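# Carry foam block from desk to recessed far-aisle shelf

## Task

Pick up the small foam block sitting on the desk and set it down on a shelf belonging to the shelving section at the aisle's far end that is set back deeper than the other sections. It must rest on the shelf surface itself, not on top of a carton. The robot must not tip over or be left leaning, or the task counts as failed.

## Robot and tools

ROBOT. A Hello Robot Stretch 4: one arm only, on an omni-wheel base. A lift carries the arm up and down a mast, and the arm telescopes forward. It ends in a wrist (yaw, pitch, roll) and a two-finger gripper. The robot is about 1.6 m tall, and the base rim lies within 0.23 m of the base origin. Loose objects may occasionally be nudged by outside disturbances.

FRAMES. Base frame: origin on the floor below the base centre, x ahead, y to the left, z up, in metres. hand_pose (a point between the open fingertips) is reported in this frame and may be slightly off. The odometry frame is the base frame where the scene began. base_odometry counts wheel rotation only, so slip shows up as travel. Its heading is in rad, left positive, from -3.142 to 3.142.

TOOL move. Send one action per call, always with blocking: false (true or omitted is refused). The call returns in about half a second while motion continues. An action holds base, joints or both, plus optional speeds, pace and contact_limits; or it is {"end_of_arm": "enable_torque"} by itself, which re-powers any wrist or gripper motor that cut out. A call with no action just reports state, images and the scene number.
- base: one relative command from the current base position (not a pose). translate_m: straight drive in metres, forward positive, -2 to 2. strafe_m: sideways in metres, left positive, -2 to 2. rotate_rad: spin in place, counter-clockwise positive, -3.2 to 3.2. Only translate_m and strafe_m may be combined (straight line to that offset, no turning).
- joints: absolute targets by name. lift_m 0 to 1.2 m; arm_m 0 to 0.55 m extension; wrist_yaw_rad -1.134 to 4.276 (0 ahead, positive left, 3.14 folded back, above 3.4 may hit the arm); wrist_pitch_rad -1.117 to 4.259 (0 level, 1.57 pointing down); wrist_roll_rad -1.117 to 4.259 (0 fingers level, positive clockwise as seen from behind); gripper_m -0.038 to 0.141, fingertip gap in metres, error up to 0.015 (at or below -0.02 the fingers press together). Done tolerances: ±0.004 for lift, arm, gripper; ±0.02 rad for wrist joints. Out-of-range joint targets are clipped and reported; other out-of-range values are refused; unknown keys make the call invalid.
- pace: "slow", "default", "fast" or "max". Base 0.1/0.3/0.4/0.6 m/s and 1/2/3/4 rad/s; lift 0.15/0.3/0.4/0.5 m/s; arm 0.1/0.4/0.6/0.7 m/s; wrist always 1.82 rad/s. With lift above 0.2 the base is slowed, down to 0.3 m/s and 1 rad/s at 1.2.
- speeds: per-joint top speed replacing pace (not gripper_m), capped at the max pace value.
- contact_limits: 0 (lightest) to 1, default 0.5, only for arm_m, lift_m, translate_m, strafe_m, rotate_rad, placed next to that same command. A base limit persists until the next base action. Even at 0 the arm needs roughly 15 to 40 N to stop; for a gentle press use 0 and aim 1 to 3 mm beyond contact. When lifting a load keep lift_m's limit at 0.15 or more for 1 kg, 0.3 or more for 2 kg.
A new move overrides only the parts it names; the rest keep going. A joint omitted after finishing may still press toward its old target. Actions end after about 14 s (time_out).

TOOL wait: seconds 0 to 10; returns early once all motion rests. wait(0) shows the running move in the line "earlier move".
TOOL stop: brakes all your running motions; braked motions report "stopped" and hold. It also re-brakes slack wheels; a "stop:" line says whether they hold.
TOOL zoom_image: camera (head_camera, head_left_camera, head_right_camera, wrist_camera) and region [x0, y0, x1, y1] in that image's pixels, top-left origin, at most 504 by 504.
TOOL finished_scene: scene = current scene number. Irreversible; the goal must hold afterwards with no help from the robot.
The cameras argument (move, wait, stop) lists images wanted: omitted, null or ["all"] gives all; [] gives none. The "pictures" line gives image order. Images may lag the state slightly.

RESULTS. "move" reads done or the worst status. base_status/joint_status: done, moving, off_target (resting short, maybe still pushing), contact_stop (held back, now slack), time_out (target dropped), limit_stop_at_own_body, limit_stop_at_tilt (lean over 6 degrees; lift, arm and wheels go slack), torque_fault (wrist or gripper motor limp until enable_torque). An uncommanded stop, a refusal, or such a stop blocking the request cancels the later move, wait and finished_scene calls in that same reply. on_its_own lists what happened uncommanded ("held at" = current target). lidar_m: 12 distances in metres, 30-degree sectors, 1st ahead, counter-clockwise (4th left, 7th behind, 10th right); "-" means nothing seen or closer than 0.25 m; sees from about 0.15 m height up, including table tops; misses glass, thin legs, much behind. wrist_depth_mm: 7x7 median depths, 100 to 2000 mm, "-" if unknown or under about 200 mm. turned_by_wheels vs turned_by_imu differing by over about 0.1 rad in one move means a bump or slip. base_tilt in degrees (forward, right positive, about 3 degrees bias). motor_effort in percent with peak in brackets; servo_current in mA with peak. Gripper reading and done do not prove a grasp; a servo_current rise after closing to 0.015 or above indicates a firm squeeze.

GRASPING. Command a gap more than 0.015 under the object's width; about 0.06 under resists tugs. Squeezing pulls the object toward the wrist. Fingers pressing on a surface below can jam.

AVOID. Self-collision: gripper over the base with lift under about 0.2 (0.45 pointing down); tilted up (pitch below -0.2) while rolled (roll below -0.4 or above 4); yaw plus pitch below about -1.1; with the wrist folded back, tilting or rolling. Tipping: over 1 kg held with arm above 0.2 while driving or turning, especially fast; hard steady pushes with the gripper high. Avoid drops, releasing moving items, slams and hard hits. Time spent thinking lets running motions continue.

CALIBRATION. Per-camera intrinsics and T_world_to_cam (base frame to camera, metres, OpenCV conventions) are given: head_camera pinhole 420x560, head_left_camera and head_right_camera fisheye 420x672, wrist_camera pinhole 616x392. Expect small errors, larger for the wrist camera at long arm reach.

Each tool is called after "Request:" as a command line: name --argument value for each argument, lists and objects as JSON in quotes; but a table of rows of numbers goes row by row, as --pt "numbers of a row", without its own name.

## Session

Request:
move --blocking false

Scene clock: 0.00 s.
base_odometry: x=+0.000 y=+0.000 heading=+0.000
turned_by_wheels: +0.000
turned_by_imu: +0.000
base_tilt: forward=+0.3 right=+1.3
lidar_m: 2.07 2.07 2.46 1.38 1.39 1.68 2.12 2.13 1.58 1.40 1.41 2.39
base_status: not commanded
joint_positions: lift_m=+0.246 arm_m=+0.002 wrist_yaw_rad=+3.068 wrist_pitch_rad=+0.002 wrist_roll_rad=+0.000 gripper_m=+0.056
joint_status: not commanded
measured_speeds: all 0
motor_effort: lift_m=+20 arm_m=-4 wheel_0=+0 wheel_1=-1 wheel_2=+0
servo_current: wrist_yaw_rad=39 wrist_pitch_rad=46 wrist_roll_rad=26 gripper_m=39
hand_pose: x=-0.1080 y=+0.1084 z=+0.4236 quat_wxyz=(+0.037, -0.001, +0.000, +0.999) (m; base frame)
wrist_depth_mm: 135 139 - - - - - / 114 139 - - - - - / 117 140 - - - - - / 136 178 - - - - - / 1983 - - - - - - / 1430 1464 197 1255 1397 1537 1397 / 1025 878 1078 152 1042 1025 1098
pictures: head_camera, head_left_camera, head_right_camera, wrist_camera
camera_calibration:
wrist_camera: T_world_to_cam=[[0.121229, 0.991669, 0.0435412, -0.135586], [0.027947, 0.0404375, -0.998791, 0.474708], [-0.992231, 0.122299, -0.022812, 0.118862], [0, 0, 0, 1]] pos_world=[0.121109, 0.100724, 0.482749]

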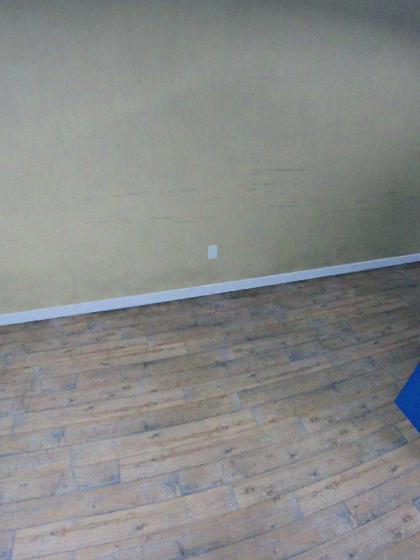

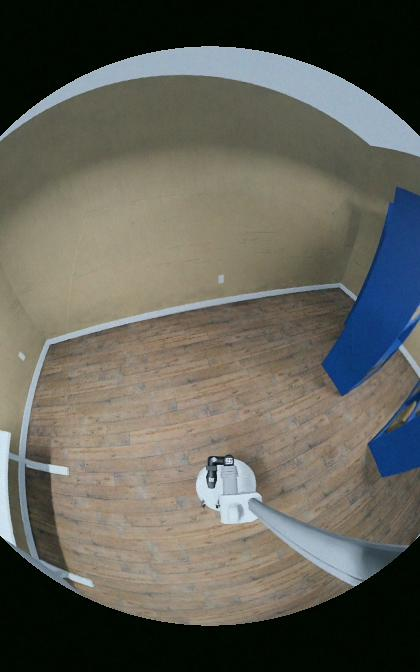

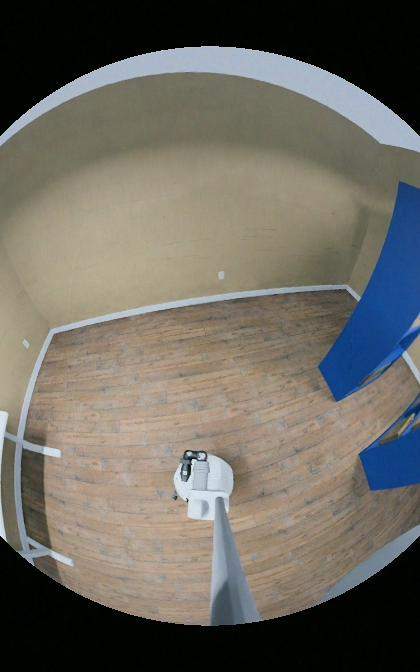

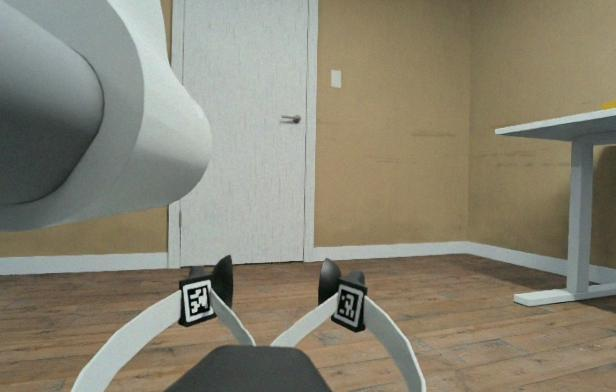

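Desk is to the left; turn left ~1.7 while raising and unfolding.

Request:
move --base '{"rotate_rad": 1.7}' --joints '{"lift_m": 0.9, "wrist_yaw_rad": 0, "gripper_m": 0.13}' --blocking false --cameras '[]'

Request:
wait --seconds 6 --cameras '["head_camera"]'

Request:
move --joints '{"wrist_pitch_rad": 0.7}' --blocking false --cameras '[]'

Request:
wait --seconds 2 --cameras '["head_camera", "wrist_camera"]'

Scene clock: 7.27 s.
move: moving
base_odometry: x=+0.000 y=+0.000 heading=+0.261
turned_by_wheels: +0.261
turned_by_imu: +0.256
base_tilt: forward=+0.4 right=+1.5
lidar_m: 2.07 2.15 1.51 1.37 1.48 2.23 2.12 2.25 1.43 1.40 1.43 2.16
base_status: rotate_rad moving
joint_positions: lift_m=+0.285 arm_m=+0.002 wrist_yaw_rad=+2.464 wrist_pitch_rad=+0.002 wrist_roll_rad=+0.000 gripper_m=+0.076
joint_status: lift_m moving; wrist_yaw_rad moving; gripper_m moving
measured_speeds: translate_m=+0.000 strafe_m=+0.000 rotate_rad=+0.990 lift_m=+0.148 arm_m=+0.000 wrist_yaw_rad=-1.814 wrist_pitch_rad=+0.000 wrist_roll_rad=+0.000
motor_effort: lift_m=+26(27) arm_m=-4(4) wheel_0=-7(8) wheel_1=-5(7) wheel_2=-8(8)
servo_current: wrist_yaw_rad=65(130) wrist_pitch_rad=46(59) wrist_roll_rad=26(33) gripper_m=72(91)
hand_pose: x=+0.0032 y=+0.2488 z=+0.4625 quat_wxyz=(+0.332, -0.001, +0.000, +0.943) (m; base frame)
wrist_depth_mm: - - - - - - - / - - - - - - - / - - - - - - - / - - - - - - - / - - - - - - - / 1499 1430 199 1618 193 1618 1499 / 1098 946 1118 149 1008 1098 1160
pictures: none
No camera images: "cameras" was empty.

Scene clock: 10.23 s.
earlier move: done
base_odometry: x=+0.000 y=+0.000 heading=+1.700
turned_by_wheels: +1.439
turned_by_imu: +1.420
base_tilt: forward=+0.2 right=+1.4
lidar_m: 1.37 1.41 1.88 2.12 2.16 1.53 1.44 1.42 2.28 2.07 2.10 2.37
base_status: done
joint_positions: lift_m=+0.900 arm_m=+0.002 wrist_yaw_rad=+0.004 wrist_pitch_rad=+0.002 wrist_roll_rad=+0.000 gripper_m=+0.130
joint_status: all done
measured_speeds: all 0
motor_effort: lift_m=+24(28) arm_m=-4(4) wheel_0=-4(9) wheel_1=+0(8) wheel_2=-1(9)
servo_current: wrist_yaw_rad=33(130) wrist_pitch_rad=39(59) wrist_roll_rad=26(33) gripper_m=46(111)
hand_pose: x=+0.4619 y=-0.0864 z=+1.0773 quat_wxyz=(+1.000, +0.000, +0.001, +0.002) (m; base frame)
wrist_depth_mm: - - - - - - - / - - - - - - - / - - - - - - - / - - - - - - - / - - - - - - - / - 188 171 - 216 - - / - - - - - - -
wait: 2.97 of 6 s (the move ended)
pictures: head_camera

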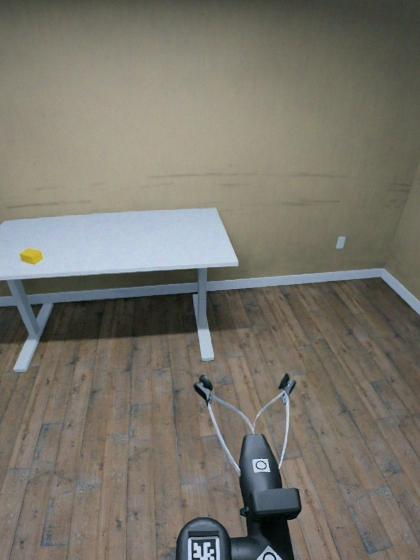

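Scene clock: 10.73 s.
move: moving
base_odometry: x=+0.000 y=+0.000 heading=+1.700
turned_by_wheels: +0.000
turned_by_imu: +0.000
base_tilt: forward=+0.3 right=+1.5
lidar_m: 1.36 1.39 1.87 2.12 2.19 1.52 1.43 1.40 2.29 2.08 2.11 2.38
base_status: not commanded
joint_positions: lift_m=+0.900 arm_m=+0.002 wrist_yaw_rad=+0.004 wrist_pitch_rad=+0.588 wrist_roll_rad=+0.000 gripper_m=+0.130
joint_status: wrist_pitch_rad moving
measured_speeds: translate_m=+0.000 strafe_m=+0.000 rotate_rad=+0.000 lift_m=+0.000 arm_m=+0.000 wrist_yaw_rad=+0.000 wrist_pitch_rad=+1.338 wrist_roll_rad=+0.000
motor_effort: lift_m=+24(24) arm_m=-4(4) wheel_0=-4(4) wheel_1=+0(0) wheel_2=-1(1)
servo_current: wrist_yaw_rad=33(52) wrist_pitch_rad=52(72) wrist_roll_rad=26(39) gripper_m=46(52)
hand_pose: x=+0.4134 y=-0.0866 z=+0.9178 quat_wxyz=(+0.957, -0.001, +0.290, +0.002) (m; base frame)
wrist_depth_mm: - - - - - - - / - - - - - - - / - - - - - - - / - - - - - - - / 1661 1708 1708 1708 1756 1808 1808 / 1397 206 1336 1499 202 1464 1464 / 1182 1160 1229 - 1281 1255 1336
pictures: none
No camera images: "cameras" was empty.

Scene clock: 11.23 s.
earlier move: done
base_odometry: x=+0.000 y=+0.000 heading=+1.700
turned_by_wheels: +0.000
turned_by_imu: +0.000
base_tilt: forward=+0.3 right=+1.2
lidar_m: 1.39 1.40 1.85 2.11 2.17 1.49 1.44 1.42 2.27 2.08 2.08 2.37
base_status: not commanded
joint_positions: lift_m=+0.900 arm_m=+0.002 wrist_yaw_rad=+0.004 wrist_pitch_rad=+0.699 wrist_roll_rad=+0.000 gripper_m=+0.130
joint_status: all done
measured_speeds: all 0
motor_effort: lift_m=+24(24) arm_m=-4(4) wheel_0=-4(4) wheel_1=+0(0) wheel_2=-1(1)
servo_current: wrist_yaw_rad=33(52) wrist_pitch_rad=33(72) wrist_roll_rad=26(39) gripper_m=46(52)
hand_pose: x=+0.3942 y=-0.0866 z=+0.8922 quat_wxyz=(+0.939, -0.001, +0.343, +0.002) (m; base frame)
wrist_depth_mm: - - - - - - - / - - - - - - - / 1921 1921 1983 - - - - / 1661 1661 1661 1661 1661 1708 1756 / 1366 1397 1430 1430 1430 1430 1464 / 1205 205 1182 1255 202 1281 1255 / 1042 1060 1118 - 1118 1098 1118
wait: 0.50 of 2 s (the move ended)
pictures: head_camera, wrist_camera
camera_calibration:
wrist_camera: T_world_to_cam=[[-0.00526016, -0.997925, 0.0641764, -0.164394], [-0.660343, -0.0447279, -0.749631, 0.978211], [0.750945, -0.0463216, -0.658738, 0.517333], [0, 0, 0, 1]] pos_world=[0.256602, -0.0963363, 1.08463]

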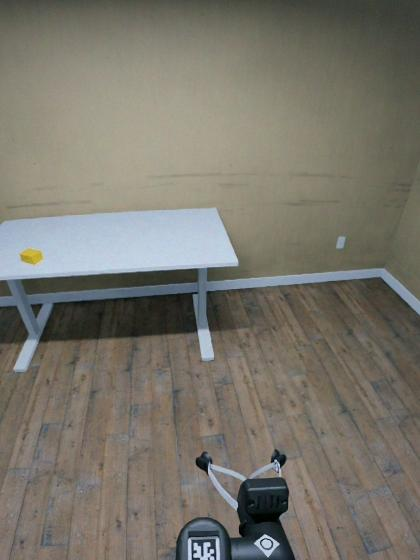

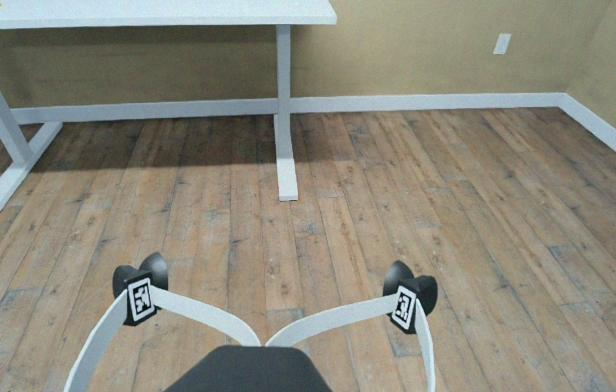

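Request:
move --base '{"strafe_m": 0.97, "translate_m": 0.4}' --blocking false --cameras '[]'

Request:
wait --seconds 8 --cameras '["head_camera", "wrist_camera"]'

Request:
zoom_image --camera "head_camera" --region '[120, 200, 300, 400]'

Scene clock: 19.83 s.
move: moving
base_odometry: x=-0.032 y=+0.008 heading=+1.700
turned_by_wheels: +0.000
turned_by_imu: -0.001
base_tilt: forward=+0.4 right=+1.4
lidar_m: 1.35 1.37 1.77 2.07 2.13 1.54 1.44 1.44 2.29 2.10 2.14 2.34
base_status: translate_m moving; strafe_m moving
joint_positions: lift_m=+0.900 arm_m=+0.002 wrist_yaw_rad=+0.003 wrist_pitch_rad=+0.699 wrist_roll_rad=+0.000 gripper_m=+0.130
joint_status: not commanded
measured_speeds: translate_m=+0.046 strafe_m=+0.116 rotate_rad=+0.000 lift_m=+0.000 arm_m=+0.000 wrist_yaw_rad=+0.000 wrist_pitch_rad=+0.000 wrist_roll_rad=+0.000
motor_effort: lift_m=+24(24) arm_m=-4(4) wheel_0=-7(9) wheel_1=+10(10) wheel_2=-5(6)
servo_current: wrist_yaw_rad=33(39) wrist_pitch_rad=52(52) wrist_roll_rad=26(33) gripper_m=39(52)
hand_pose: x=+0.3941 y=-0.0867 z=+0.8922 quat_wxyz=(+0.939, -0.001, +0.343, +0.002) (m; base frame)
wrist_depth_mm: - - - - - - - / - - - - - - - / 1921 1983 1983 - - - - / 1618 1661 1661 1708 1708 1661 1756 / 1366 1397 1430 1430 1430 1464 1464 / 1205 205 1160 1255 202 1255 1281 / 1060 1042 1118 - 1118 1098 1138
pictures: none
No camera images: "cameras" was empty.

Scene clock: 24.30 s.
earlier move: done
base_odometry: x=-1.013 y=+0.272 heading=+1.699
turned_by_wheels: +0.000
turned_by_imu: +0.002
base_tilt: forward=+0.4 right=+1.3
lidar_m: 0.88 0.87 1.32 1.17 1.23 1.54 1.91 1.92 2.42 2.99 1.41 0.95
base_status: done
joint_positions: lift_m=+0.900 arm_m=+0.002 wrist_yaw_rad=+0.003 wrist_pitch_rad=+0.699 wrist_roll_rad=+0.000 gripper_m=+0.130
joint_status: not commanded
measured_speeds: all 0
motor_effort: lift_m=+24(24) arm_m=-4(4) wheel_0=-3(10) wheel_1=-1(11) wheel_2=-1(6)
servo_current: wrist_yaw_rad=39(46) wrist_pitch_rad=39(52) wrist_roll_rad=26(39) gripper_m=39(59)
hand_pose: x=+0.3941 y=-0.0867 z=+0.8922 quat_wxyz=(+0.939, -0.001, +0.343, +0.002) (m; base frame)
wrist_depth_mm: - - - - - - - / - - - - - - - / - - - - - - 1397 / 1576 1661 1618 1708 1708 1708 1708 / 1366 1397 1397 1430 1464 1464 1464 / 1182 205 1182 1281 202 1255 1255 / 1060 1042 1098 - 1138 1098 1138
wait: 4.47 of 8 s (the move ended)
pictures: head_camera, wrist_camera
camera_calibration:
wrist_camera: T_world_to_cam=[[-0.0055408, -0.997924, 0.064157, -0.164301], [-0.660401, -0.0445248, -0.749592, 0.978204], [0.750893, -0.0465227, -0.658784, 0.517376], [0, 0, 0, 1]] pos_world=[0.256602, -0.0963357, 1.08463]

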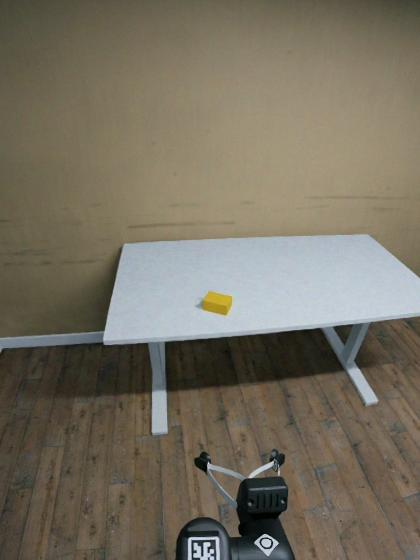

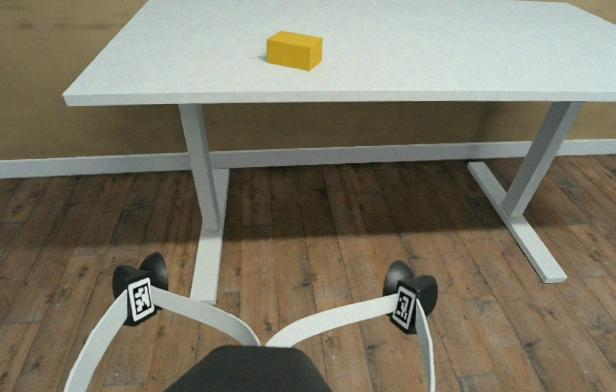

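Scaled by 2.520 from the camera's 420x560 image, which has a finer 1200x1600 frame.

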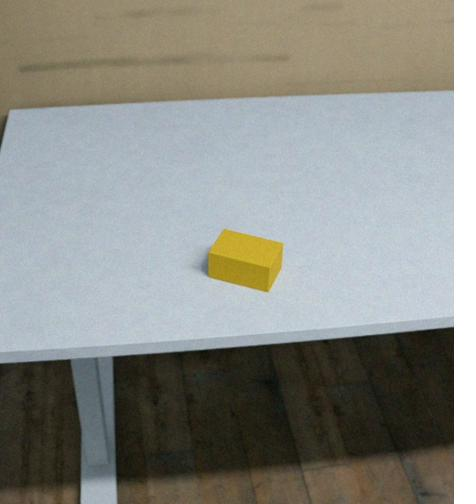

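Request:
zoom_image --camera "wrist_camera" --region '[240, 10, 350, 90]'

Scaled by 4.582.

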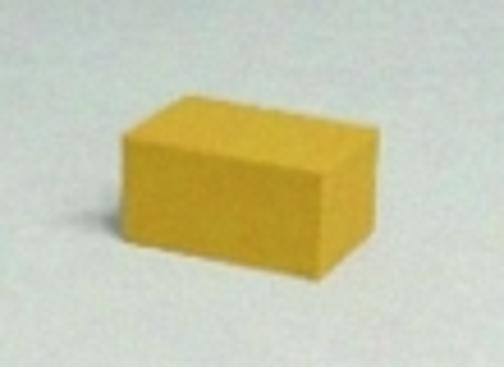

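Request:
move --base '{"rotate_rad": -0.4}' --joints '{"lift_m": 0.95, "gripper_m": 0.141}' --blocking false --cameras '[]'

Request:
wait --seconds 3 --cameras '[]'

Request:
move --base '{"translate_m": 0.2, "strafe_m": 0.44}' --blocking false --cameras '[]'

Request:
wait --seconds 5 --cameras '[]'

Request:
move --joints '{"arm_m": 0.26}' --blocking false --cameras '[]'

Request:
wait --seconds 3 --cameras '["head_camera", "wrist_camera"]'

Scene clock: 71.67 s.
move: moving
base_odometry: x=-1.013 y=+0.272 heading=+1.456
turned_by_wheels: -0.243
turned_by_imu: -0.241
base_tilt: forward=+0.3 right=+1.5
lidar_m: 0.85 0.87 1.55 1.20 1.20 1.37 2.18 1.89 2.24 2.98 2.98 1.11
base_status: rotate_rad moving
joint_positions: lift_m=+0.936 arm_m=+0.002 wrist_yaw_rad=+0.003 wrist_pitch_rad=+0.699 wrist_roll_rad=+0.000 gripper_m=+0.139
joint_status: lift_m moving; gripper_m moving
measured_speeds: translate_m=+0.000 strafe_m=+0.002 rotate_rad=-0.831 lift_m=+0.096 arm_m=+0.000 wrist_yaw_rad=+0.000 wrist_pitch_rad=+0.000 wrist_roll_rad=+0.000
motor_effort: lift_m=+23(26) arm_m=-4(4) wheel_0=+4(7) wheel_1=+4(8) wheel_2=+7(8)
servo_current: wrist_yaw_rad=33(39) wrist_pitch_rad=39(52) wrist_roll_rad=26(33) gripper_m=46(98)
hand_pose: x=+0.3941 y=-0.0867 z=+0.9282 quat_wxyz=(+0.939, -0.001, +0.343, +0.002) (m; base frame)
wrist_depth_mm: - - - - - - - / - - - - - - - / - - - 1921 1983 - - / 1618 1618 1661 1756 1756 1808 1808 / 1430 1430 1464 1464 1464 1499 1499 / 1229 197 1205 1308 202 1308 1336 / 1118 1098 1138 - 1160 1160 1182
pictures: none
No camera images: "cameras" was empty.

Scene clock: 72.37 s.
earlier move: done
base_odometry: x=-1.013 y=+0.272 heading=+1.300
turned_by_wheels: -0.156
turned_by_imu: -0.155
base_tilt: forward=+0.4 right=+1.5
lidar_m: 0.93 0.86 1.73 1.23 1.19 1.27 1.76 1.89 1.97 3.09 2.98 1.26
base_status: done
joint_positions: lift_m=+0.950 arm_m=+0.002 wrist_yaw_rad=+0.003 wrist_pitch_rad=+0.699 wrist_roll_rad=+0.000 gripper_m=+0.141
joint_status: all done
measured_speeds: all 0
motor_effort: lift_m=+24(27) arm_m=-4(4) wheel_0=+3(7) wheel_1=+1(8) wheel_2=+0(8)
servo_current: wrist_yaw_rad=26(46) wrist_pitch_rad=39(59) wrist_roll_rad=20(33) gripper_m=39(98)
hand_pose: x=+0.3941 y=-0.0867 z=+0.9422 quat_wxyz=(+0.939, -0.001, +0.343, +0.001) (m; base frame)
wrist_depth_mm: - - - - - - - / - - - - - - - / - - 1921 - - - - / - 1708 1756 1756 1756 1863 1808 / 1366 1464 1464 1464 1537 1537 1537 / 1255 199 1229 1336 203 1308 1308 / 1098 1118 1160 - 1160 1160 1182
wait: 0.70 of 3 s (the move ended)
pictures: none
No camera images: "cameras" was empty.

Scene clock: 72.87 s.
move: moving
base_odometry: x=-1.038 y=+0.293 heading=+1.299
turned_by_wheels: +0.000
turned_by_imu: +0.000
base_tilt: forward=+0.2 right=+1.4
lidar_m: 0.90 0.86 1.70 1.21 1.17 1.24 1.75 1.93 1.99 3.12 2.97 1.20
base_status: translate_m moving; strafe_m moving
joint_positions: lift_m=+0.950 arm_m=+0.002 wrist_yaw_rad=+0.003 wrist_pitch_rad=+0.699 wrist_roll_rad=+0.000 gripper_m=+0.141
joint_status: not commanded
measured_speeds: translate_m=+0.051 strafe_m=+0.112 rotate_rad=+0.002 lift_m=+0.000 arm_m=+0.000 wrist_yaw_rad=+0.000 wrist_pitch_rad=+0.000 wrist_roll_rad=+0.000
motor_effort: lift_m=+24(24) arm_m=-4(4) wheel_0=-7(8) wheel_1=+9(10) wheel_2=-4(5)
servo_current: wrist_yaw_rad=33(39) wrist_pitch_rad=52(52) wrist_roll_rad=26(33) gripper_m=39(46)
hand_pose: x=+0.3941 y=-0.0867 z=+0.9422 quat_wxyz=(+0.939, -0.001, +0.343, +0.001) (m; base frame)
wrist_depth_mm: - - - - - - - / - - - - - - - / - - - - - - - / - 1661 1708 1756 1756 1808 1863 / 1397 1464 1499 1499 1464 1499 1499 / 1255 196 1205 1336 203 1308 1308 / 1118 1118 1160 - 1160 1160 1205
pictures: none
No camera images: "cameras" was empty.

Scene clock: 75.47 s.
earlier move: done
base_odometry: x=-1.383 y=+0.583 heading=+1.299
turned_by_wheels: +0.000
turned_by_imu: +0.001
base_tilt: forward=+0.4 right=+1.4
lidar_m: 0.53 0.50 1.33 0.98 0.90 0.96 1.36 2.32 2.38 3.37 3.27 0.71
base_status: done
joint_positions: lift_m=+0.950 arm_m=+0.002 wrist_yaw_rad=+0.003 wrist_pitch_rad=+0.699 wrist_roll_rad=+0.000 gripper_m=+0.141
joint_status: not commanded
measured_speeds: all 0
motor_effort: lift_m=+24(24) arm_m=-4(4) wheel_0=-2(9) wheel_1=-1(11) wheel_2=-1(6)
servo_current: wrist_yaw_rad=39(46) wrist_pitch_rad=39(52) wrist_roll_rad=33(33) gripper_m=46(52)
hand_pose: x=+0.3941 y=-0.0867 z=+0.9422 quat_wxyz=(+0.939, -0.001, +0.343, +0.001) (m; base frame)
wrist_depth_mm: - - - - - - - / - - - - - - - / - - - 615 - - - / - - - - 1756 1808 1808 / - - 1430 1464 1537 1499 1576 / 1205 196 1205 1308 202 1308 1308 / 1138 1098 - - 1138 1160 1205
wait: 2.60 of 5 s (the move ended)
pictures: none
No camera images: "cameras" was empty.

Scene clock: 75.97 s.
move: moving
base_odometry: x=-1.383 y=+0.583 heading=+1.299
turned_by_wheels: +0.000
turned_by_imu: +0.000
base_tilt: forward=+0.3 right=+1.5
lidar_m: 0.54 0.51 1.34 0.96 0.89 0.97 1.36 2.30 2.39 3.40 3.24 0.71
base_status: not commanded
joint_positions: lift_m=+0.950 arm_m=+0.054 wrist_yaw_rad=+0.003 wrist_pitch_rad=+0.699 wrist_roll_rad=+0.000 gripper_m=+0.141
joint_status: arm_m moving
measured_speeds: translate_m=+0.000 strafe_m=+0.000 rotate_rad=+0.000 lift_m=+0.000 arm_m=+0.198 wrist_yaw_rad=+0.000 wrist_pitch_rad=+0.000 wrist_roll_rad=+0.000
motor_effort: lift_m=+24(24) arm_m=+7(10) wheel_0=-2(2) wheel_1=-1(1) wheel_2=-1(1)
servo_current: wrist_yaw_rad=39(39) wrist_pitch_rad=46(52) wrist_roll_rad=33(33) gripper_m=39(52)
hand_pose: x=+0.4463 y=-0.0867 z=+0.9422 quat_wxyz=(+0.939, -0.001, +0.343, +0.001) (m; base frame)
wrist_depth_mm: - - - - - - - / - - - - - - - / - - - 585 - - - / - - - - 1708 1808 1808 / - - - 1464 1499 1537 1499 / - 190 1229 1308 202 1308 1308 / 1138 1118 1160 - 1138 1160 1182
pictures: none
No camera images: "cameras" was empty.

Scene clock: 77.37 s.
earlier move: done
base_odometry: x=-1.383 y=+0.583 heading=+1.299
turned_by_wheels: +0.000
turned_by_imu: +0.000
base_tilt: forward=+0.4 right=+1.3
lidar_m: 0.54 0.51 1.34 0.99 0.91 0.96 1.37 2.33 2.37 3.40 3.26 0.71
base_status: not commanded
joint_positions: lift_m=+0.950 arm_m=+0.260 wrist_yaw_rad=+0.003 wrist_pitch_rad=+0.699 wrist_roll_rad=+0.000 gripper_m=+0.141
joint_status: all done
measured_speeds: all 0
motor_effort: lift_m=+24(24) arm_m=+7(10) wheel_0=-2(2) wheel_1=-1(1) wheel_2=-1(1)
servo_current: wrist_yaw_rad=33(46) wrist_pitch_rad=33(52) wrist_roll_rad=39(39) gripper_m=39(52)
hand_pose: x=+0.6516 y=-0.0867 z=+0.9422 quat_wxyz=(+0.939, -0.001, +0.343, +0.001) (m; base frame)
wrist_depth_mm: - - - - - - - / - - - - - - - / - - - - - - - / - - - - - - - / - - - 418 - - 1499 / - 188 172 - 196 1281 1336 / - - - - 1118 1160 1182
wait: 1.40 of 3 s (the move ended)
pictures: head_camera, wrist_camera
camera_calibration:
wrist_camera: T_world_to_cam=[[-0.00567389, -0.997924, 0.0641482, -0.166004], [-0.660462, -0.0444267, -0.749544, 1.18566], [0.750838, -0.0466203, -0.658839, 0.357117], [0, 0, 0, 1]] pos_world=[0.514002, -0.0963355, 1.13463]

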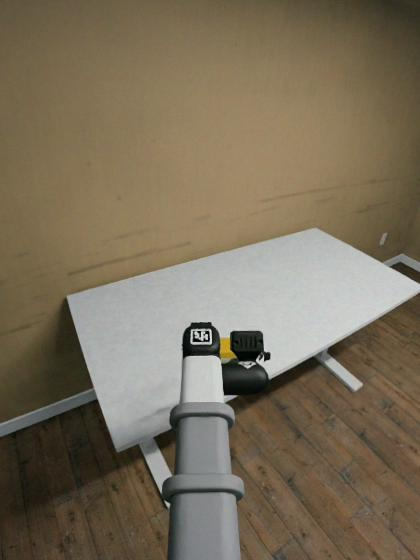

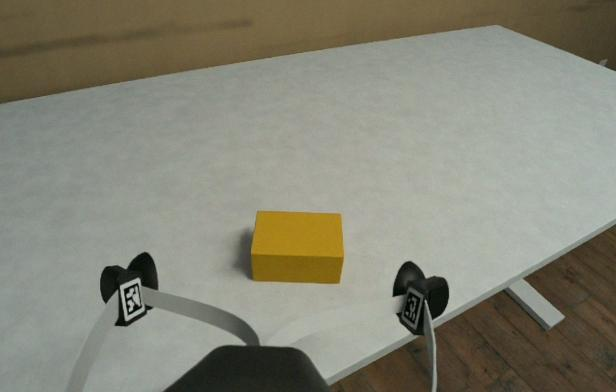

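Request:
move --joints '{"arm_m": 0.426}' --base '{"strafe_m": -0.008}' --blocking false --cameras '[]'

Request:
wait --seconds 3 --cameras '[]'

Request:
move --joints '{"lift_m": 0.86}' --contact_limits '{"lift_m": 0.1}' --blocking false --cameras '[]'

Request:
wait --seconds 2.5 --cameras '["wrist_camera"]'

Scene clock: 90.97 s.
move: moving
base_odometry: x=-1.376 y=+0.581 heading=+1.299
turned_by_wheels: +0.000
turned_by_imu: +0.000
base_tilt: forward=+0.3 right=+1.4
lidar_m: 0.55 0.52 1.34 1.00 0.92 0.98 1.38 2.31 2.38 3.38 3.26 0.73
base_status: strafe_m moving
joint_positions: lift_m=+0.950 arm_m=+0.312 wrist_yaw_rad=+0.003 wrist_pitch_rad=+0.700 wrist_roll_rad=+0.000 gripper_m=+0.141
joint_status: arm_m moving
measured_speeds: translate_m=+0.000 strafe_m=+0.000 rotate_rad=+0.000 lift_m=+0.000 arm_m=+0.198 wrist_yaw_rad=+0.000 wrist_pitch_rad=+0.000 wrist_roll_rad=+0.000
motor_effort: lift_m=+24(24) arm_m=+4(8) wheel_0=+2(8) wheel_1=+4(8) wheel_2=+1(1)
servo_current: wrist_yaw_rad=39(39) wrist_pitch_rad=39(52) wrist_roll_rad=33(33) gripper_m=39(52)
hand_pose: x=+0.7040 y=-0.0867 z=+0.9422 quat_wxyz=(+0.939, -0.001, +0.343, +0.001) (m; base frame)
wrist_depth_mm: - - - - - - - / - - - - - - - / - - - - - - - / - - - - - - - / - - - 402 - - - / - 188 181 375 195 1255 1308 / - - - - - 1138 1182
pictures: none
No camera images: "cameras" was empty.

Scene clock: 92.03 s.
earlier move: done
base_odometry: x=-1.376 y=+0.581 heading=+1.299
turned_by_wheels: +0.000
turned_by_imu: +0.000
base_tilt: forward=+0.3 right=+1.4
lidar_m: 0.54 0.51 1.32 0.98 0.90 0.98 1.38 2.31 2.37 3.39 3.26 0.68
base_status: done
joint_positions: lift_m=+0.950 arm_m=+0.426 wrist_yaw_rad=+0.003 wrist_pitch_rad=+0.700 wrist_roll_rad=+0.000 gripper_m=+0.141
joint_status: all done
measured_speeds: all 0
motor_effort: lift_m=+24(24) arm_m=+7(9) wheel_0=+1(8) wheel_1=+1(8) wheel_2=+0(1)
servo_current: wrist_yaw_rad=26(39) wrist_pitch_rad=46(59) wrist_roll_rad=26(33) gripper_m=33(52)
hand_pose: x=+0.8176 y=-0.0867 z=+0.9422 quat_wxyz=(+0.939, -0.001, +0.343, +0.001) (m; base frame)
wrist_depth_mm: - - - - - - - / - - - - - - - / - - - - - - - / - - - - - - - / - - - - - - - / - 187 172 - 195 - - / - - - - - - -
wait: 1.07 of 3 s (the move ended)
pictures: none
No camera images: "cameras" was empty.

Scene clock: 92.53 s.
move: moving
base_odometry: x=-1.376 y=+0.581 heading=+1.299
turned_by_wheels: +0.000
turned_by_imu: +0.000
base_tilt: forward=+0.4 right=+1.3
lidar_m: 0.54 0.49 1.33 0.97 0.91 0.98 1.41 2.33 2.36 3.39 3.25 0.72
base_status: not commanded
joint_positions: lift_m=+0.911 arm_m=+0.426 wrist_yaw_rad=+0.003 wrist_pitch_rad=+0.700 wrist_roll_rad=+0.000 gripper_m=+0.141
joint_status: lift_m moving
measured_speeds: translate_m=+0.000 strafe_m=+0.000 rotate_rad=+0.000 lift_m=-0.149 arm_m=+0.000 wrist_yaw_rad=+0.000 wrist_pitch_rad=+0.000 wrist_roll_rad=+0.000
motor_effort: lift_m=+12(21) arm_m=+7(7) wheel_0=+1(1) wheel_1=+1(1) wheel_2=+0(0)
servo_current: wrist_yaw_rad=46(46) wrist_pitch_rad=33(52) wrist_roll_rad=26(33) gripper_m=46(52)
contact_limits: lift_m 0.1
hand_pose: x=+0.8176 y=-0.0867 z=+0.9037 quat_wxyz=(+0.939, -0.001, +0.343, +0.001) (m; base frame)
wrist_depth_mm: - - - - - - - / - - - - - - - / - - - - - - - / - - - - - - - / - - - - - - - / - 187 172 - 195 - - / - - - 287 - - -
pictures: none
No camera images: "cameras" was empty.

Scene clock: 93.40 s.
earlier move: done
base_odometry: x=-1.376 y=+0.581 heading=+1.299
turned_by_wheels: +0.000
turned_by_imu: +0.000
base_tilt: forward=+0.3 right=+1.4
lidar_m: 0.53 0.50 1.33 0.97 0.90 0.96 1.38 2.29 2.34 3.38 3.24 0.74
base_status: not commanded
joint_positions: lift_m=+0.860 arm_m=+0.426 wrist_yaw_rad=+0.003 wrist_pitch_rad=+0.700 wrist_roll_rad=+0.000 gripper_m=+0.141
joint_status: all done
measured_speeds: all 0
motor_effort: lift_m=+14(21) arm_m=+7(7) wheel_0=+1(1) wheel_1=+1(2) wheel_2=+0(0)
servo_current: wrist_yaw_rad=46(46) wrist_pitch_rad=33(52) wrist_roll_rad=26(33) gripper_m=52(52)
contact_limits: lift_m 0.1
hand_pose: x=+0.8176 y=-0.0867 z=+0.8529 quat_wxyz=(+0.939, -0.001, +0.343, +0.001) (m; base frame)
wrist_depth_mm: - - - - - - - / - - - - - - - / - - - - - - - / - - - - - - - / - - - - - - - / - 187 237 258 198 - - / - - - 136 - - -
wait: 0.87 of 2.5 s (the move ended)
pictures: wrist_camera
camera_calibration:
wrist_camera: T_world_to_cam=[[-0.00574778, -0.99792, 0.0642141, -0.159358], [-0.660514, -0.0444242, -0.749498, 1.22842], [0.750791, -0.0467223, -0.658885, 0.17378], [0, 0, 0, 1]] pos_world=[0.680002, -0.0963354, 1.04543]

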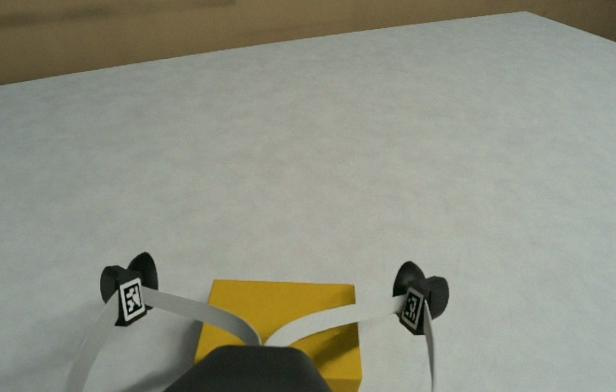

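Request:
move --base '{"strafe_m": -0.006}' --blocking false --cameras '[]'

Request:
wait --seconds 1 --cameras '[]'

Request:
move --joints '{"lift_m": 0.797}' --contact_limits '{"lift_m": 0.1}' --pace "slow" --blocking false --cameras '[]'

Request:
wait --seconds 2.5 --cameras '["wrist_camera"]'

Scene clock: 105.80 s.
move: moving
base_odometry: x=-1.370 y=+0.579 heading=+1.299
turned_by_wheels: +0.000
turned_by_imu: -0.001
base_tilt: forward=+0.2 right=+1.3
lidar_m: 0.53 0.51 1.35 0.97 0.92 0.98 1.39 2.30 2.36 3.37 3.25 0.73
base_status: strafe_m moving
joint_positions: lift_m=+0.860 arm_m=+0.426 wrist_yaw_rad=+0.003 wrist_pitch_rad=+0.700 wrist_roll_rad=+0.000 gripper_m=+0.141
joint_status: not commanded
measured_speeds: all 0
motor_effort: lift_m=+14(15) arm_m=+7(7) wheel_0=+0(9) wheel_1=-1(7) wheel_2=-1(1)
servo_current: wrist_yaw_rad=39(46) wrist_pitch_rad=39(46) wrist_roll_rad=33(33) gripper_m=39(59)
contact_limits: lift_m 0.1
hand_pose: x=+0.8176 y=-0.0867 z=+0.8529 quat_wxyz=(+0.939, -0.001, +0.343, +0.001) (m; base frame)
wrist_depth_mm: - - - - - - - / - - - - - - - / - - - - - - - / - - - - - - - / - - - - - - - / - 187 250 257 195 - - / - - 224 136 - - -
pictures: none
No camera images: "cameras" was empty.

Scene clock: 105.87 s.
earlier move: done
base_odometry: x=-1.370 y=+0.579 heading=+1.299
turned_by_wheels: +0.000
turned_by_imu: +0.000
base_tilt: forward=+0.2 right=+1.5
lidar_m: 0.53 0.51 1.33 0.98 0.92 0.96 1.41 2.29 2.36 3.40 3.26 0.73
base_status: done
joint_positions: lift_m=+0.860 arm_m=+0.426 wrist_yaw_rad=+0.003 wrist_pitch_rad=+0.700 wrist_roll_rad=+0.000 gripper_m=+0.141
joint_status: not commanded
measured_speeds: all 0
motor_effort: lift_m=+14(15) arm_m=+7(7) wheel_0=-1(9) wheel_1=+1(7) wheel_2=+0(1)
servo_current: wrist_yaw_rad=33(46) wrist_pitch_rad=46(46) wrist_roll_rad=26(33) gripper_m=39(59)
contact_limits: lift_m 0.1
hand_pose: x=+0.8176 y=-0.0867 z=+0.8529 quat_wxyz=(+0.939, -0.001, +0.343, +0.001) (m; base frame)
wrist_depth_mm: - - - - - - - / - - - - - - - / - - - - - - - / - - - - - - - / - - - - - - - / - 187 250 257 195 - - / - - 225 136 - - -
wait: 0.07 of 1 s (the move ended)
pictures: none
No camera images: "cameras" was empty.

Scene clock: 106.37 s.
move: moving
base_odometry: x=-1.370 y=+0.579 heading=+1.299
turned_by_wheels: +0.000
turned_by_imu: +0.000
base_tilt: forward=+0.4 right=+1.4
lidar_m: 0.55 0.49 1.34 1.00 0.92 0.99 1.38 2.33 2.37 3.38 3.26 0.73
base_status: not commanded
joint_positions: lift_m=+0.834 arm_m=+0.426 wrist_yaw_rad=+0.003 wrist_pitch_rad=+0.700 wrist_roll_rad=+0.000 gripper_m=+0.141
joint_status: lift_m moving
measured_speeds: translate_m=+0.000 strafe_m=+0.000 rotate_rad=+0.000 lift_m=-0.099 arm_m=+0.000 wrist_yaw_rad=+0.000 wrist_pitch_rad=+0.000 wrist_roll_rad=+0.000
motor_effort: lift_m=+13(15) arm_m=+7(7) wheel_0=-1(1) wheel_1=+1(1) wheel_2=+0(0)
servo_current: wrist_yaw_rad=39(39) wrist_pitch_rad=39(52) wrist_roll_rad=20(33) gripper_m=46(52)
contact_limits: lift_m 0.1
hand_pose: x=+0.8176 y=-0.0867 z=+0.8268 quat_wxyz=(+0.939, -0.001, +0.343, +0.001) (m; base frame)
wrist_depth_mm: - - - - - - - / - - - - - - - / - - - - - - - / - - - - - - - / - - 250 - - - - / - 187 226 232 195 - - / - - 207 203 - - -
pictures: none
No camera images: "cameras" was empty.

Scene clock: 107.27 s.
earlier move: done
base_odometry: x=-1.370 y=+0.579 heading=+1.299
turned_by_wheels: +0.000
turned_by_imu: +0.000
base_tilt: forward=+0.3 right=+1.4
lidar_m: 0.53 0.51 1.35 1.00 0.91 0.98 1.39 2.33 2.36 3.37 3.25 0.76
base_status: not commanded
joint_positions: lift_m=+0.798 arm_m=+0.426 wrist_yaw_rad=+0.003 wrist_pitch_rad=+0.700 wrist_roll_rad=+0.000 gripper_m=+0.141
joint_status: all done
measured_speeds: all 0
motor_effort: lift_m=+12(16) arm_m=+7(7) wheel_0=-1(1) wheel_1=+1(1) wheel_2=+0(0)
servo_current: wrist_yaw_rad=33(46) wrist_pitch_rad=46(52) wrist_roll_rad=26(33) gripper_m=52(52)
contact_limits: lift_m 0.1
hand_pose: x=+0.8176 y=-0.0867 z=+0.7901 quat_wxyz=(+0.939, -0.001, +0.343, +0.001) (m; base frame)
wrist_depth_mm: - - - - - - - / - - - - - - - / - - - - - - - / - - - - - - - / - - 212 213 - - - / - 181 185 190 197 - - / - - 185 185 - - -
wait: 0.90 of 2.5 s (the move ended)
pictures: wrist_camera
camera_calibration:
wrist_camera: T_world_to_cam=[[-0.00574778, -0.99792, 0.0642141, -0.155325], [-0.660514, -0.0444242, -0.749498, 1.18135], [0.750791, -0.0467223, -0.658885, 0.132402], [0, 0, 0, 1]] pos_world=[0.680002, -0.0963354, 0.982634]

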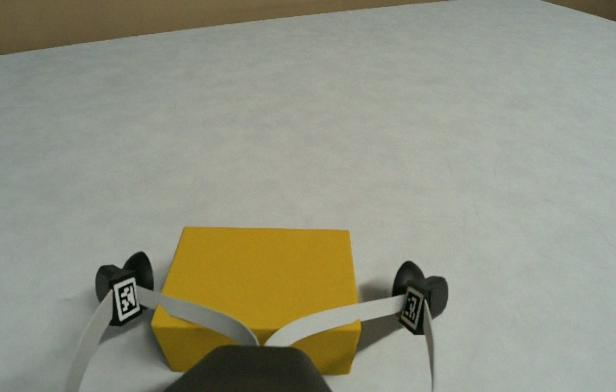

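Request:
move --joints '{"gripper_m": 0.045}' --blocking false --cameras '[]'

Request:
wait --seconds 3 --cameras '["wrist_camera"]'

Request:
move --joints '{"lift_m": 0.92}' --blocking false --cameras '[]'

Request:
wait --seconds 3 --cameras '["wrist_camera"]'

Scene clock: 115.30 s.
move: moving
base_odometry: x=-1.370 y=+0.579 heading=+1.299
turned_by_wheels: +0.000
turned_by_imu: -0.001
base_tilt: forward=+0.5 right=+1.4
lidar_m: 0.53 0.51 1.33 1.00 0.91 0.98 1.39 2.30 2.36 3.40 3.25 0.72
base_status: not commanded
joint_positions: lift_m=+0.798 arm_m=+0.426 wrist_yaw_rad=+0.003 wrist_pitch_rad=+0.700 wrist_roll_rad=+0.000 gripper_m=+0.129
joint_status: gripper_m moving
measured_speeds: all 0
motor_effort: lift_m=+12(12) arm_m=+6(7) wheel_0=-1(1) wheel_1=+1(1) wheel_2=+0(0)
servo_current: wrist_yaw_rad=20(46) wrist_pitch_rad=46(52) wrist_roll_rad=20(33) gripper_m=78(117)
contact_limits: lift_m 0.1
hand_pose: x=+0.8176 y=-0.0867 z=+0.7901 quat_wxyz=(+0.939, -0.001, +0.343, +0.001) (m; base frame)
wrist_depth_mm: - - - - - - - / - - - - - - - / - - - - - - - / - - - - - - - / - - 211 213 - - - / - 180 185 186 195 - - / - - - 182 - - -
pictures: none
No camera images: "cameras" was empty.

Scene clock: 116.73 s.
earlier move: done
base_odometry: x=-1.370 y=+0.579 heading=+1.299
turned_by_wheels: +0.000
turned_by_imu: +0.000
base_tilt: forward=+0.4 right=+1.3
lidar_m: 0.52 0.50 1.37 1.01 0.91 0.98 1.38 2.31 2.35 3.38 3.25 0.74
base_status: not commanded
joint_positions: lift_m=+0.797 arm_m=+0.426 wrist_yaw_rad=+0.003 wrist_pitch_rad=+0.700 wrist_roll_rad=+0.000 gripper_m=+0.046
joint_status: all done
measured_speeds: all 0
motor_effort: lift_m=+14(14) arm_m=+6(7) wheel_0=-1(1) wheel_1=+1(1) wheel_2=+0(0)
servo_current: wrist_yaw_rad=39(46) wrist_pitch_rad=39(59) wrist_roll_rad=26(33) gripper_m=124(273)
contact_limits: lift_m 0.1
hand_pose: x=+0.8176 y=-0.0867 z=+0.7900 quat_wxyz=(+0.939, -0.001, +0.343, +0.001) (m; base frame)
wrist_depth_mm: - - - - - - - / - - - - - - - / - - - - - - - / - - - - - - - / - - 193 192 - - - / - 167 173 174 180 - - / - - 161 161 - - -
wait: 1.43 of 3 s (the move ended)
pictures: wrist_camera
camera_calibration:
wrist_camera: T_world_to_cam=[[-0.00574325, -0.99792, 0.0642113, -0.155312], [-0.660571, -0.0444216, -0.749448, 1.18126], [0.750742, -0.0467204, -0.658942, 0.132285], [0, 0, 0, 1]] pos_world=[0.680102, -0.0963354, 0.982434]

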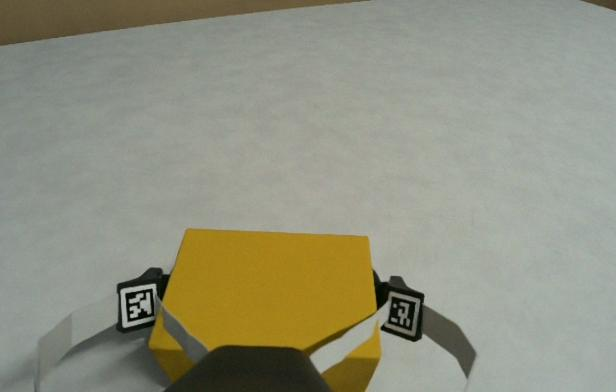

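Scene clock: 117.23 s.
move: moving
base_odometry: x=-1.370 y=+0.579 heading=+1.299
turned_by_wheels: +0.000
turned_by_imu: +0.000
base_tilt: forward=+0.2 right=+1.4
lidar_m: 0.55 0.51 1.33 0.98 0.90 0.98 1.41 2.30 2.35 3.36 3.24 0.70
base_status: not commanded
joint_positions: lift_m=+0.836 arm_m=+0.426 wrist_yaw_rad=+0.003 wrist_pitch_rad=+0.700 wrist_roll_rad=+0.000 gripper_m=+0.046
joint_status: lift_m moving
measured_speeds: translate_m=+0.000 strafe_m=+0.000 rotate_rad=+0.000 lift_m=+0.149 arm_m=+0.000 wrist_yaw_rad=+0.000 wrist_pitch_rad=+0.000 wrist_roll_rad=+0.000
motor_effort: lift_m=+25(27) arm_m=+7(7) wheel_0=-1(1) wheel_1=+0(1) wheel_2=+0(0)
servo_current: wrist_yaw_rad=39(52) wrist_pitch_rad=46(46) wrist_roll_rad=26(33) gripper_m=117(124)
hand_pose: x=+0.8176 y=-0.0867 z=+0.8283 quat_wxyz=(+0.939, -0.001, +0.343, +0.001) (m; base frame)
wrist_depth_mm: - - - - - - - / - - - - - - - / - - - - - - - / - - - - - - - / - - 194 192 - - - / - 166 172 174 180 - - / - - 161 161 - - -
pictures: none
No camera images: "cameras" was empty.

Scene clock: 118.30 s.
earlier move: done
base_odometry: x=-1.370 y=+0.579 heading=+1.299
turned_by_wheels: +0.000
turned_by_imu: +0.000
base_tilt: forward=+0.3 right=+1.4
lidar_m: 0.54 0.52 1.31 1.01 0.92 0.98 1.39 2.31 2.37 3.39 3.25 0.73
base_status: not commanded
joint_positions: lift_m=+0.920 arm_m=+0.426 wrist_yaw_rad=+0.003 wrist_pitch_rad=+0.700 wrist_roll_rad=+0.000 gripper_m=+0.046
joint_status: all done
measured_speeds: all 0
motor_effort: lift_m=+24(27) arm_m=+6(7) wheel_0=-1(1) wheel_1=+1(1) wheel_2=+0(0)
servo_current: wrist_yaw_rad=26(52) wrist_pitch_rad=46(52) wrist_roll_rad=33(33) gripper_m=111(124)
hand_pose: x=+0.8176 y=-0.0867 z=+0.9121 quat_wxyz=(+0.939, -0.001, +0.343, +0.001) (m; base frame)
wrist_depth_mm: - - - - - - - / - - - - - - - / - - - - - - - / - - - - - - - / - - 193 193 - - - / - 166 173 174 180 - - / - - 161 161 - - -
wait: 1.07 of 3 s (the move ended)
pictures: wrist_camera
camera_calibration:
wrist_camera: T_world_to_cam=[[-0.00574003, -0.99792, 0.064215, -0.163165], [-0.660571, -0.0444265, -0.749448, 1.27284], [0.750742, -0.0467204, -0.658941, 0.212807], [0, 0, 0, 1]] pos_world=[0.680102, -0.0963354, 1.10463]

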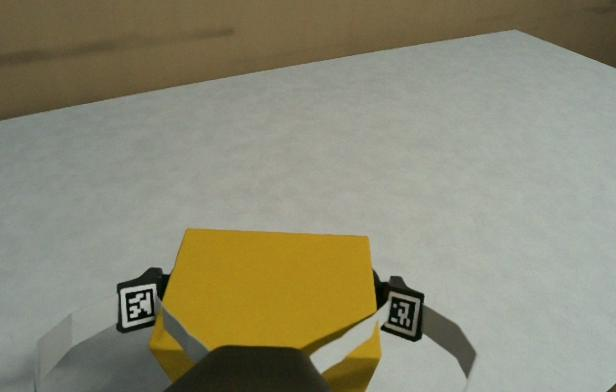

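Request:
move --joints '{"arm_m": 0.05}' --base '{"translate_m": -0.4}' --blocking false --cameras '[]'

Request:
wait --seconds 5 --cameras '[]'

Request:
move --joints '{"lift_m": 0.6}' --base '{"rotate_rad": -2.75}' --blocking false --cameras '[]'

Request:
wait --seconds 6

Scene clock: 126.53 s.
move: moving
base_odometry: x=-1.379 y=+0.548 heading=+1.299
turned_by_wheels: +0.000
turned_by_imu: -0.001
base_tilt: forward=+0.4 right=+1.4
lidar_m: 0.56 0.55 1.34 0.98 0.89 0.96 1.40 2.31 2.34 3.38 3.26 0.75
base_status: translate_m moving
joint_positions: lift_m=+0.920 arm_m=+0.374 wrist_yaw_rad=+0.003 wrist_pitch_rad=+0.700 wrist_roll_rad=+0.000 gripper_m=+0.046
joint_status: arm_m moving
measured_speeds: translate_m=-0.125 strafe_m=+0.000 rotate_rad=+0.000 lift_m=+0.000 arm_m=-0.198 wrist_yaw_rad=+0.000 wrist_pitch_rad=+0.000 wrist_roll_rad=+0.000
motor_effort: lift_m=+24(24) arm_m=-7(10) wheel_0=-7(7) wheel_1=-6(7) wheel_2=+8(10)
servo_current: wrist_yaw_rad=33(39) wrist_pitch_rad=39(46) wrist_roll_rad=26(33) gripper_m=117(124)
hand_pose: x=+0.7656 y=-0.0867 z=+0.9121 quat_wxyz=(+0.939, -0.001, +0.343, +0.001) (m; base frame)
wrist_depth_mm: - - - - - - - / - - - - - - - / - - - - - - - / - - - - - - - / - - 194 193 - - - / - 167 172 174 180 - - / - - 160 162 - - 1138
pictures: none
No camera images: "cameras" was empty.

Scene clock: 128.87 s.
earlier move: done
base_odometry: x=-1.477 y=+0.194 heading=+1.299
turned_by_wheels: +0.000
turned_by_imu: +0.000
base_tilt: forward=+0.3 right=+1.3
lidar_m: 0.88 0.97 1.11 0.75 0.70 0.78 1.11 2.24 2.00 2.76 3.45 1.23
base_status: done
joint_positions: lift_m=+0.920 arm_m=+0.050 wrist_yaw_rad=+0.003 wrist_pitch_rad=+0.700 wrist_roll_rad=+0.000 gripper_m=+0.046
joint_status: all done
measured_speeds: all 0
motor_effort: lift_m=+24(24) arm_m=-6(10) wheel_0=-1(7) wheel_1=-1(7) wheel_2=+0(11)
servo_current: wrist_yaw_rad=39(46) wrist_pitch_rad=33(59) wrist_roll_rad=33(33) gripper_m=124(124)
hand_pose: x=+0.4420 y=-0.0867 z=+0.9121 quat_wxyz=(+0.939, -0.001, +0.343, +0.001) (m; base frame)
wrist_depth_mm: - - - - - - - / - - - - - - - / - - - 1983 - - - / 1499 1618 1661 1708 1756 1708 1756 / 1397 1430 194 198 1464 1499 1499 / 1229 175 172 174 180 1281 1281 / 1078 1060 160 161 1078 1098 1160
wait: 2.33 of 5 s (the move ended)
pictures: none
No camera images: "cameras" was empty.

Scene clock: 129.37 s.
move: moving
base_odometry: x=-1.477 y=+0.194 heading=+1.059
turned_by_wheels: -0.240
turned_by_imu: -0.237
base_tilt: forward=+0.4 right=+1.6
lidar_m: 0.99 0.91 1.50 0.88 0.73 0.73 0.87 1.65 2.00 2.55 3.45 1.64
base_status: rotate_rad moving
joint_positions: lift_m=+0.881 arm_m=+0.050 wrist_yaw_rad=+0.003 wrist_pitch_rad=+0.700 wrist_roll_rad=+0.000 gripper_m=+0.046
joint_status: lift_m moving
measured_speeds: translate_m=-0.001 strafe_m=-0.001 rotate_rad=-0.911 lift_m=-0.148 arm_m=+0.000 wrist_yaw_rad=+0.000 wrist_pitch_rad=+0.000 wrist_roll_rad=+0.000
motor_effort: lift_m=+13(22) arm_m=-6(6) wheel_0=+7(7) wheel_1=+5(8) wheel_2=+7(8)
servo_current: wrist_yaw_rad=33(46) wrist_pitch_rad=39(46) wrist_roll_rad=26(33) gripper_m=117(124)
hand_pose: x=+0.4420 y=-0.0867 z=+0.8737 quat_wxyz=(+0.939, -0.001, +0.343, +0.001) (m; base frame)
wrist_depth_mm: - - - - - - - / - - - - - - - / - - 1863 - - - - / 1499 1576 1661 1708 1661 1661 1661 / 1366 1366 194 197 1430 1430 1464 / 1182 176 173 174 180 1255 1205 / 1042 1025 160 161 1042 1060 1118
pictures: none
No camera images: "cameras" was empty.

Scene clock: 131.63 s.
earlier move: done
base_odometry: x=-1.477 y=+0.194 heading=-1.451
turned_by_wheels: -2.510
turned_by_imu: -2.478
base_tilt: forward=+0.3 right=+1.3
lidar_m: 2.16 2.00 2.56 3.47 1.39 0.93 0.88 1.24 0.78 0.70 0.73 0.99
base_status: done
joint_positions: lift_m=+0.600 arm_m=+0.050 wrist_yaw_rad=+0.003 wrist_pitch_rad=+0.700 wrist_roll_rad=+0.000 gripper_m=+0.046
joint_status: all done
measured_speeds: all 0
motor_effort: lift_m=+14(22) arm_m=-6(7) wheel_0=+1(8) wheel_1=+1(10) wheel_2=+0(8)
servo_current: wrist_yaw_rad=39(46) wrist_pitch_rad=33(52) wrist_roll_rad=26(33) gripper_m=117(130)
hand_pose: x=+0.4420 y=-0.0867 z=+0.5929 quat_wxyz=(+0.939, -0.001, +0.343, +0.001) (m; base frame)
wrist_depth_mm: - - - - - - - / 1661 1661 1808 1808 1808 - - / 1366 1397 1430 1430 1499 1336 - / 1160 1182 1182 1205 1205 1138 - / 991 1008 194 197 1042 1025 - / 854 175 172 174 180 931 831 / 768 750 161 162 750 778 798
wait: 2.27 of 6 s (the move ended)
pictures: head_camera, head_left_camera, head_right_camera, wrist_camera
camera_calibration:
wrist_camera: T_world_to_cam=[[-0.00573092, -0.99792, 0.0642162, -0.144828], [-0.660677, -0.0444269, -0.749355, 0.785467], [0.750649, -0.0467207, -0.659047, 0.284563], [0, 0, 0, 1]] pos_world=[0.304502, -0.0963354, 0.785435]

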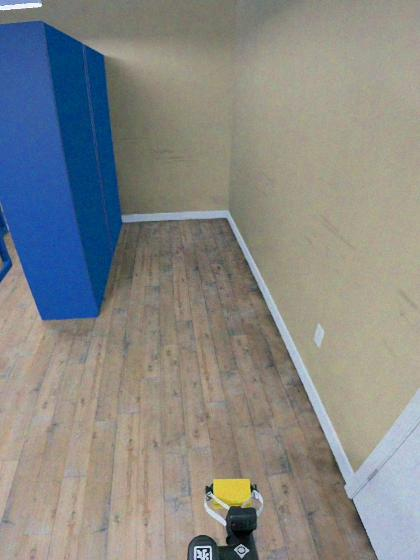

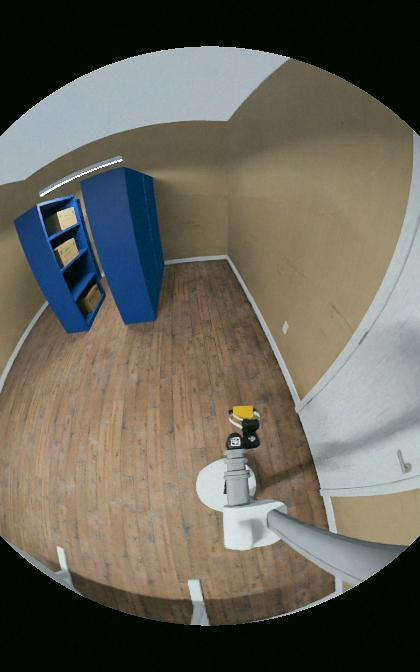

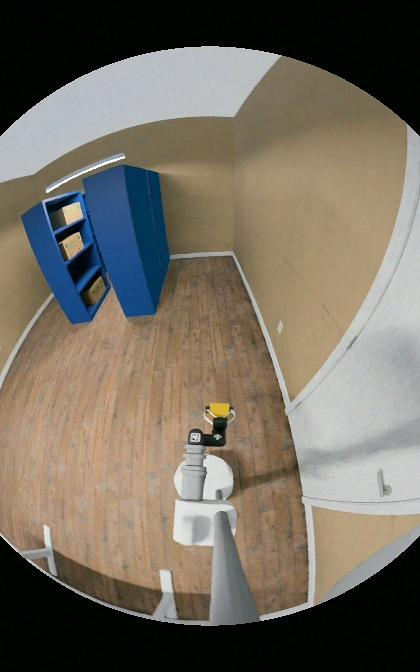

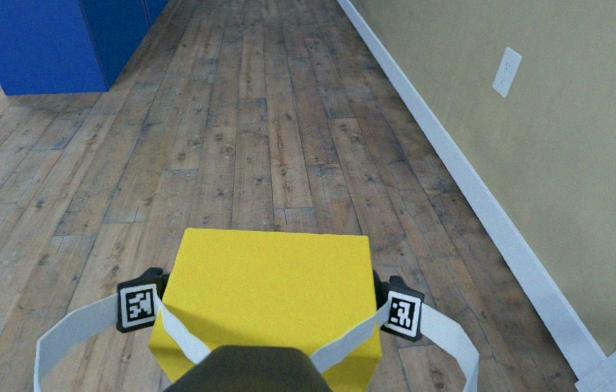

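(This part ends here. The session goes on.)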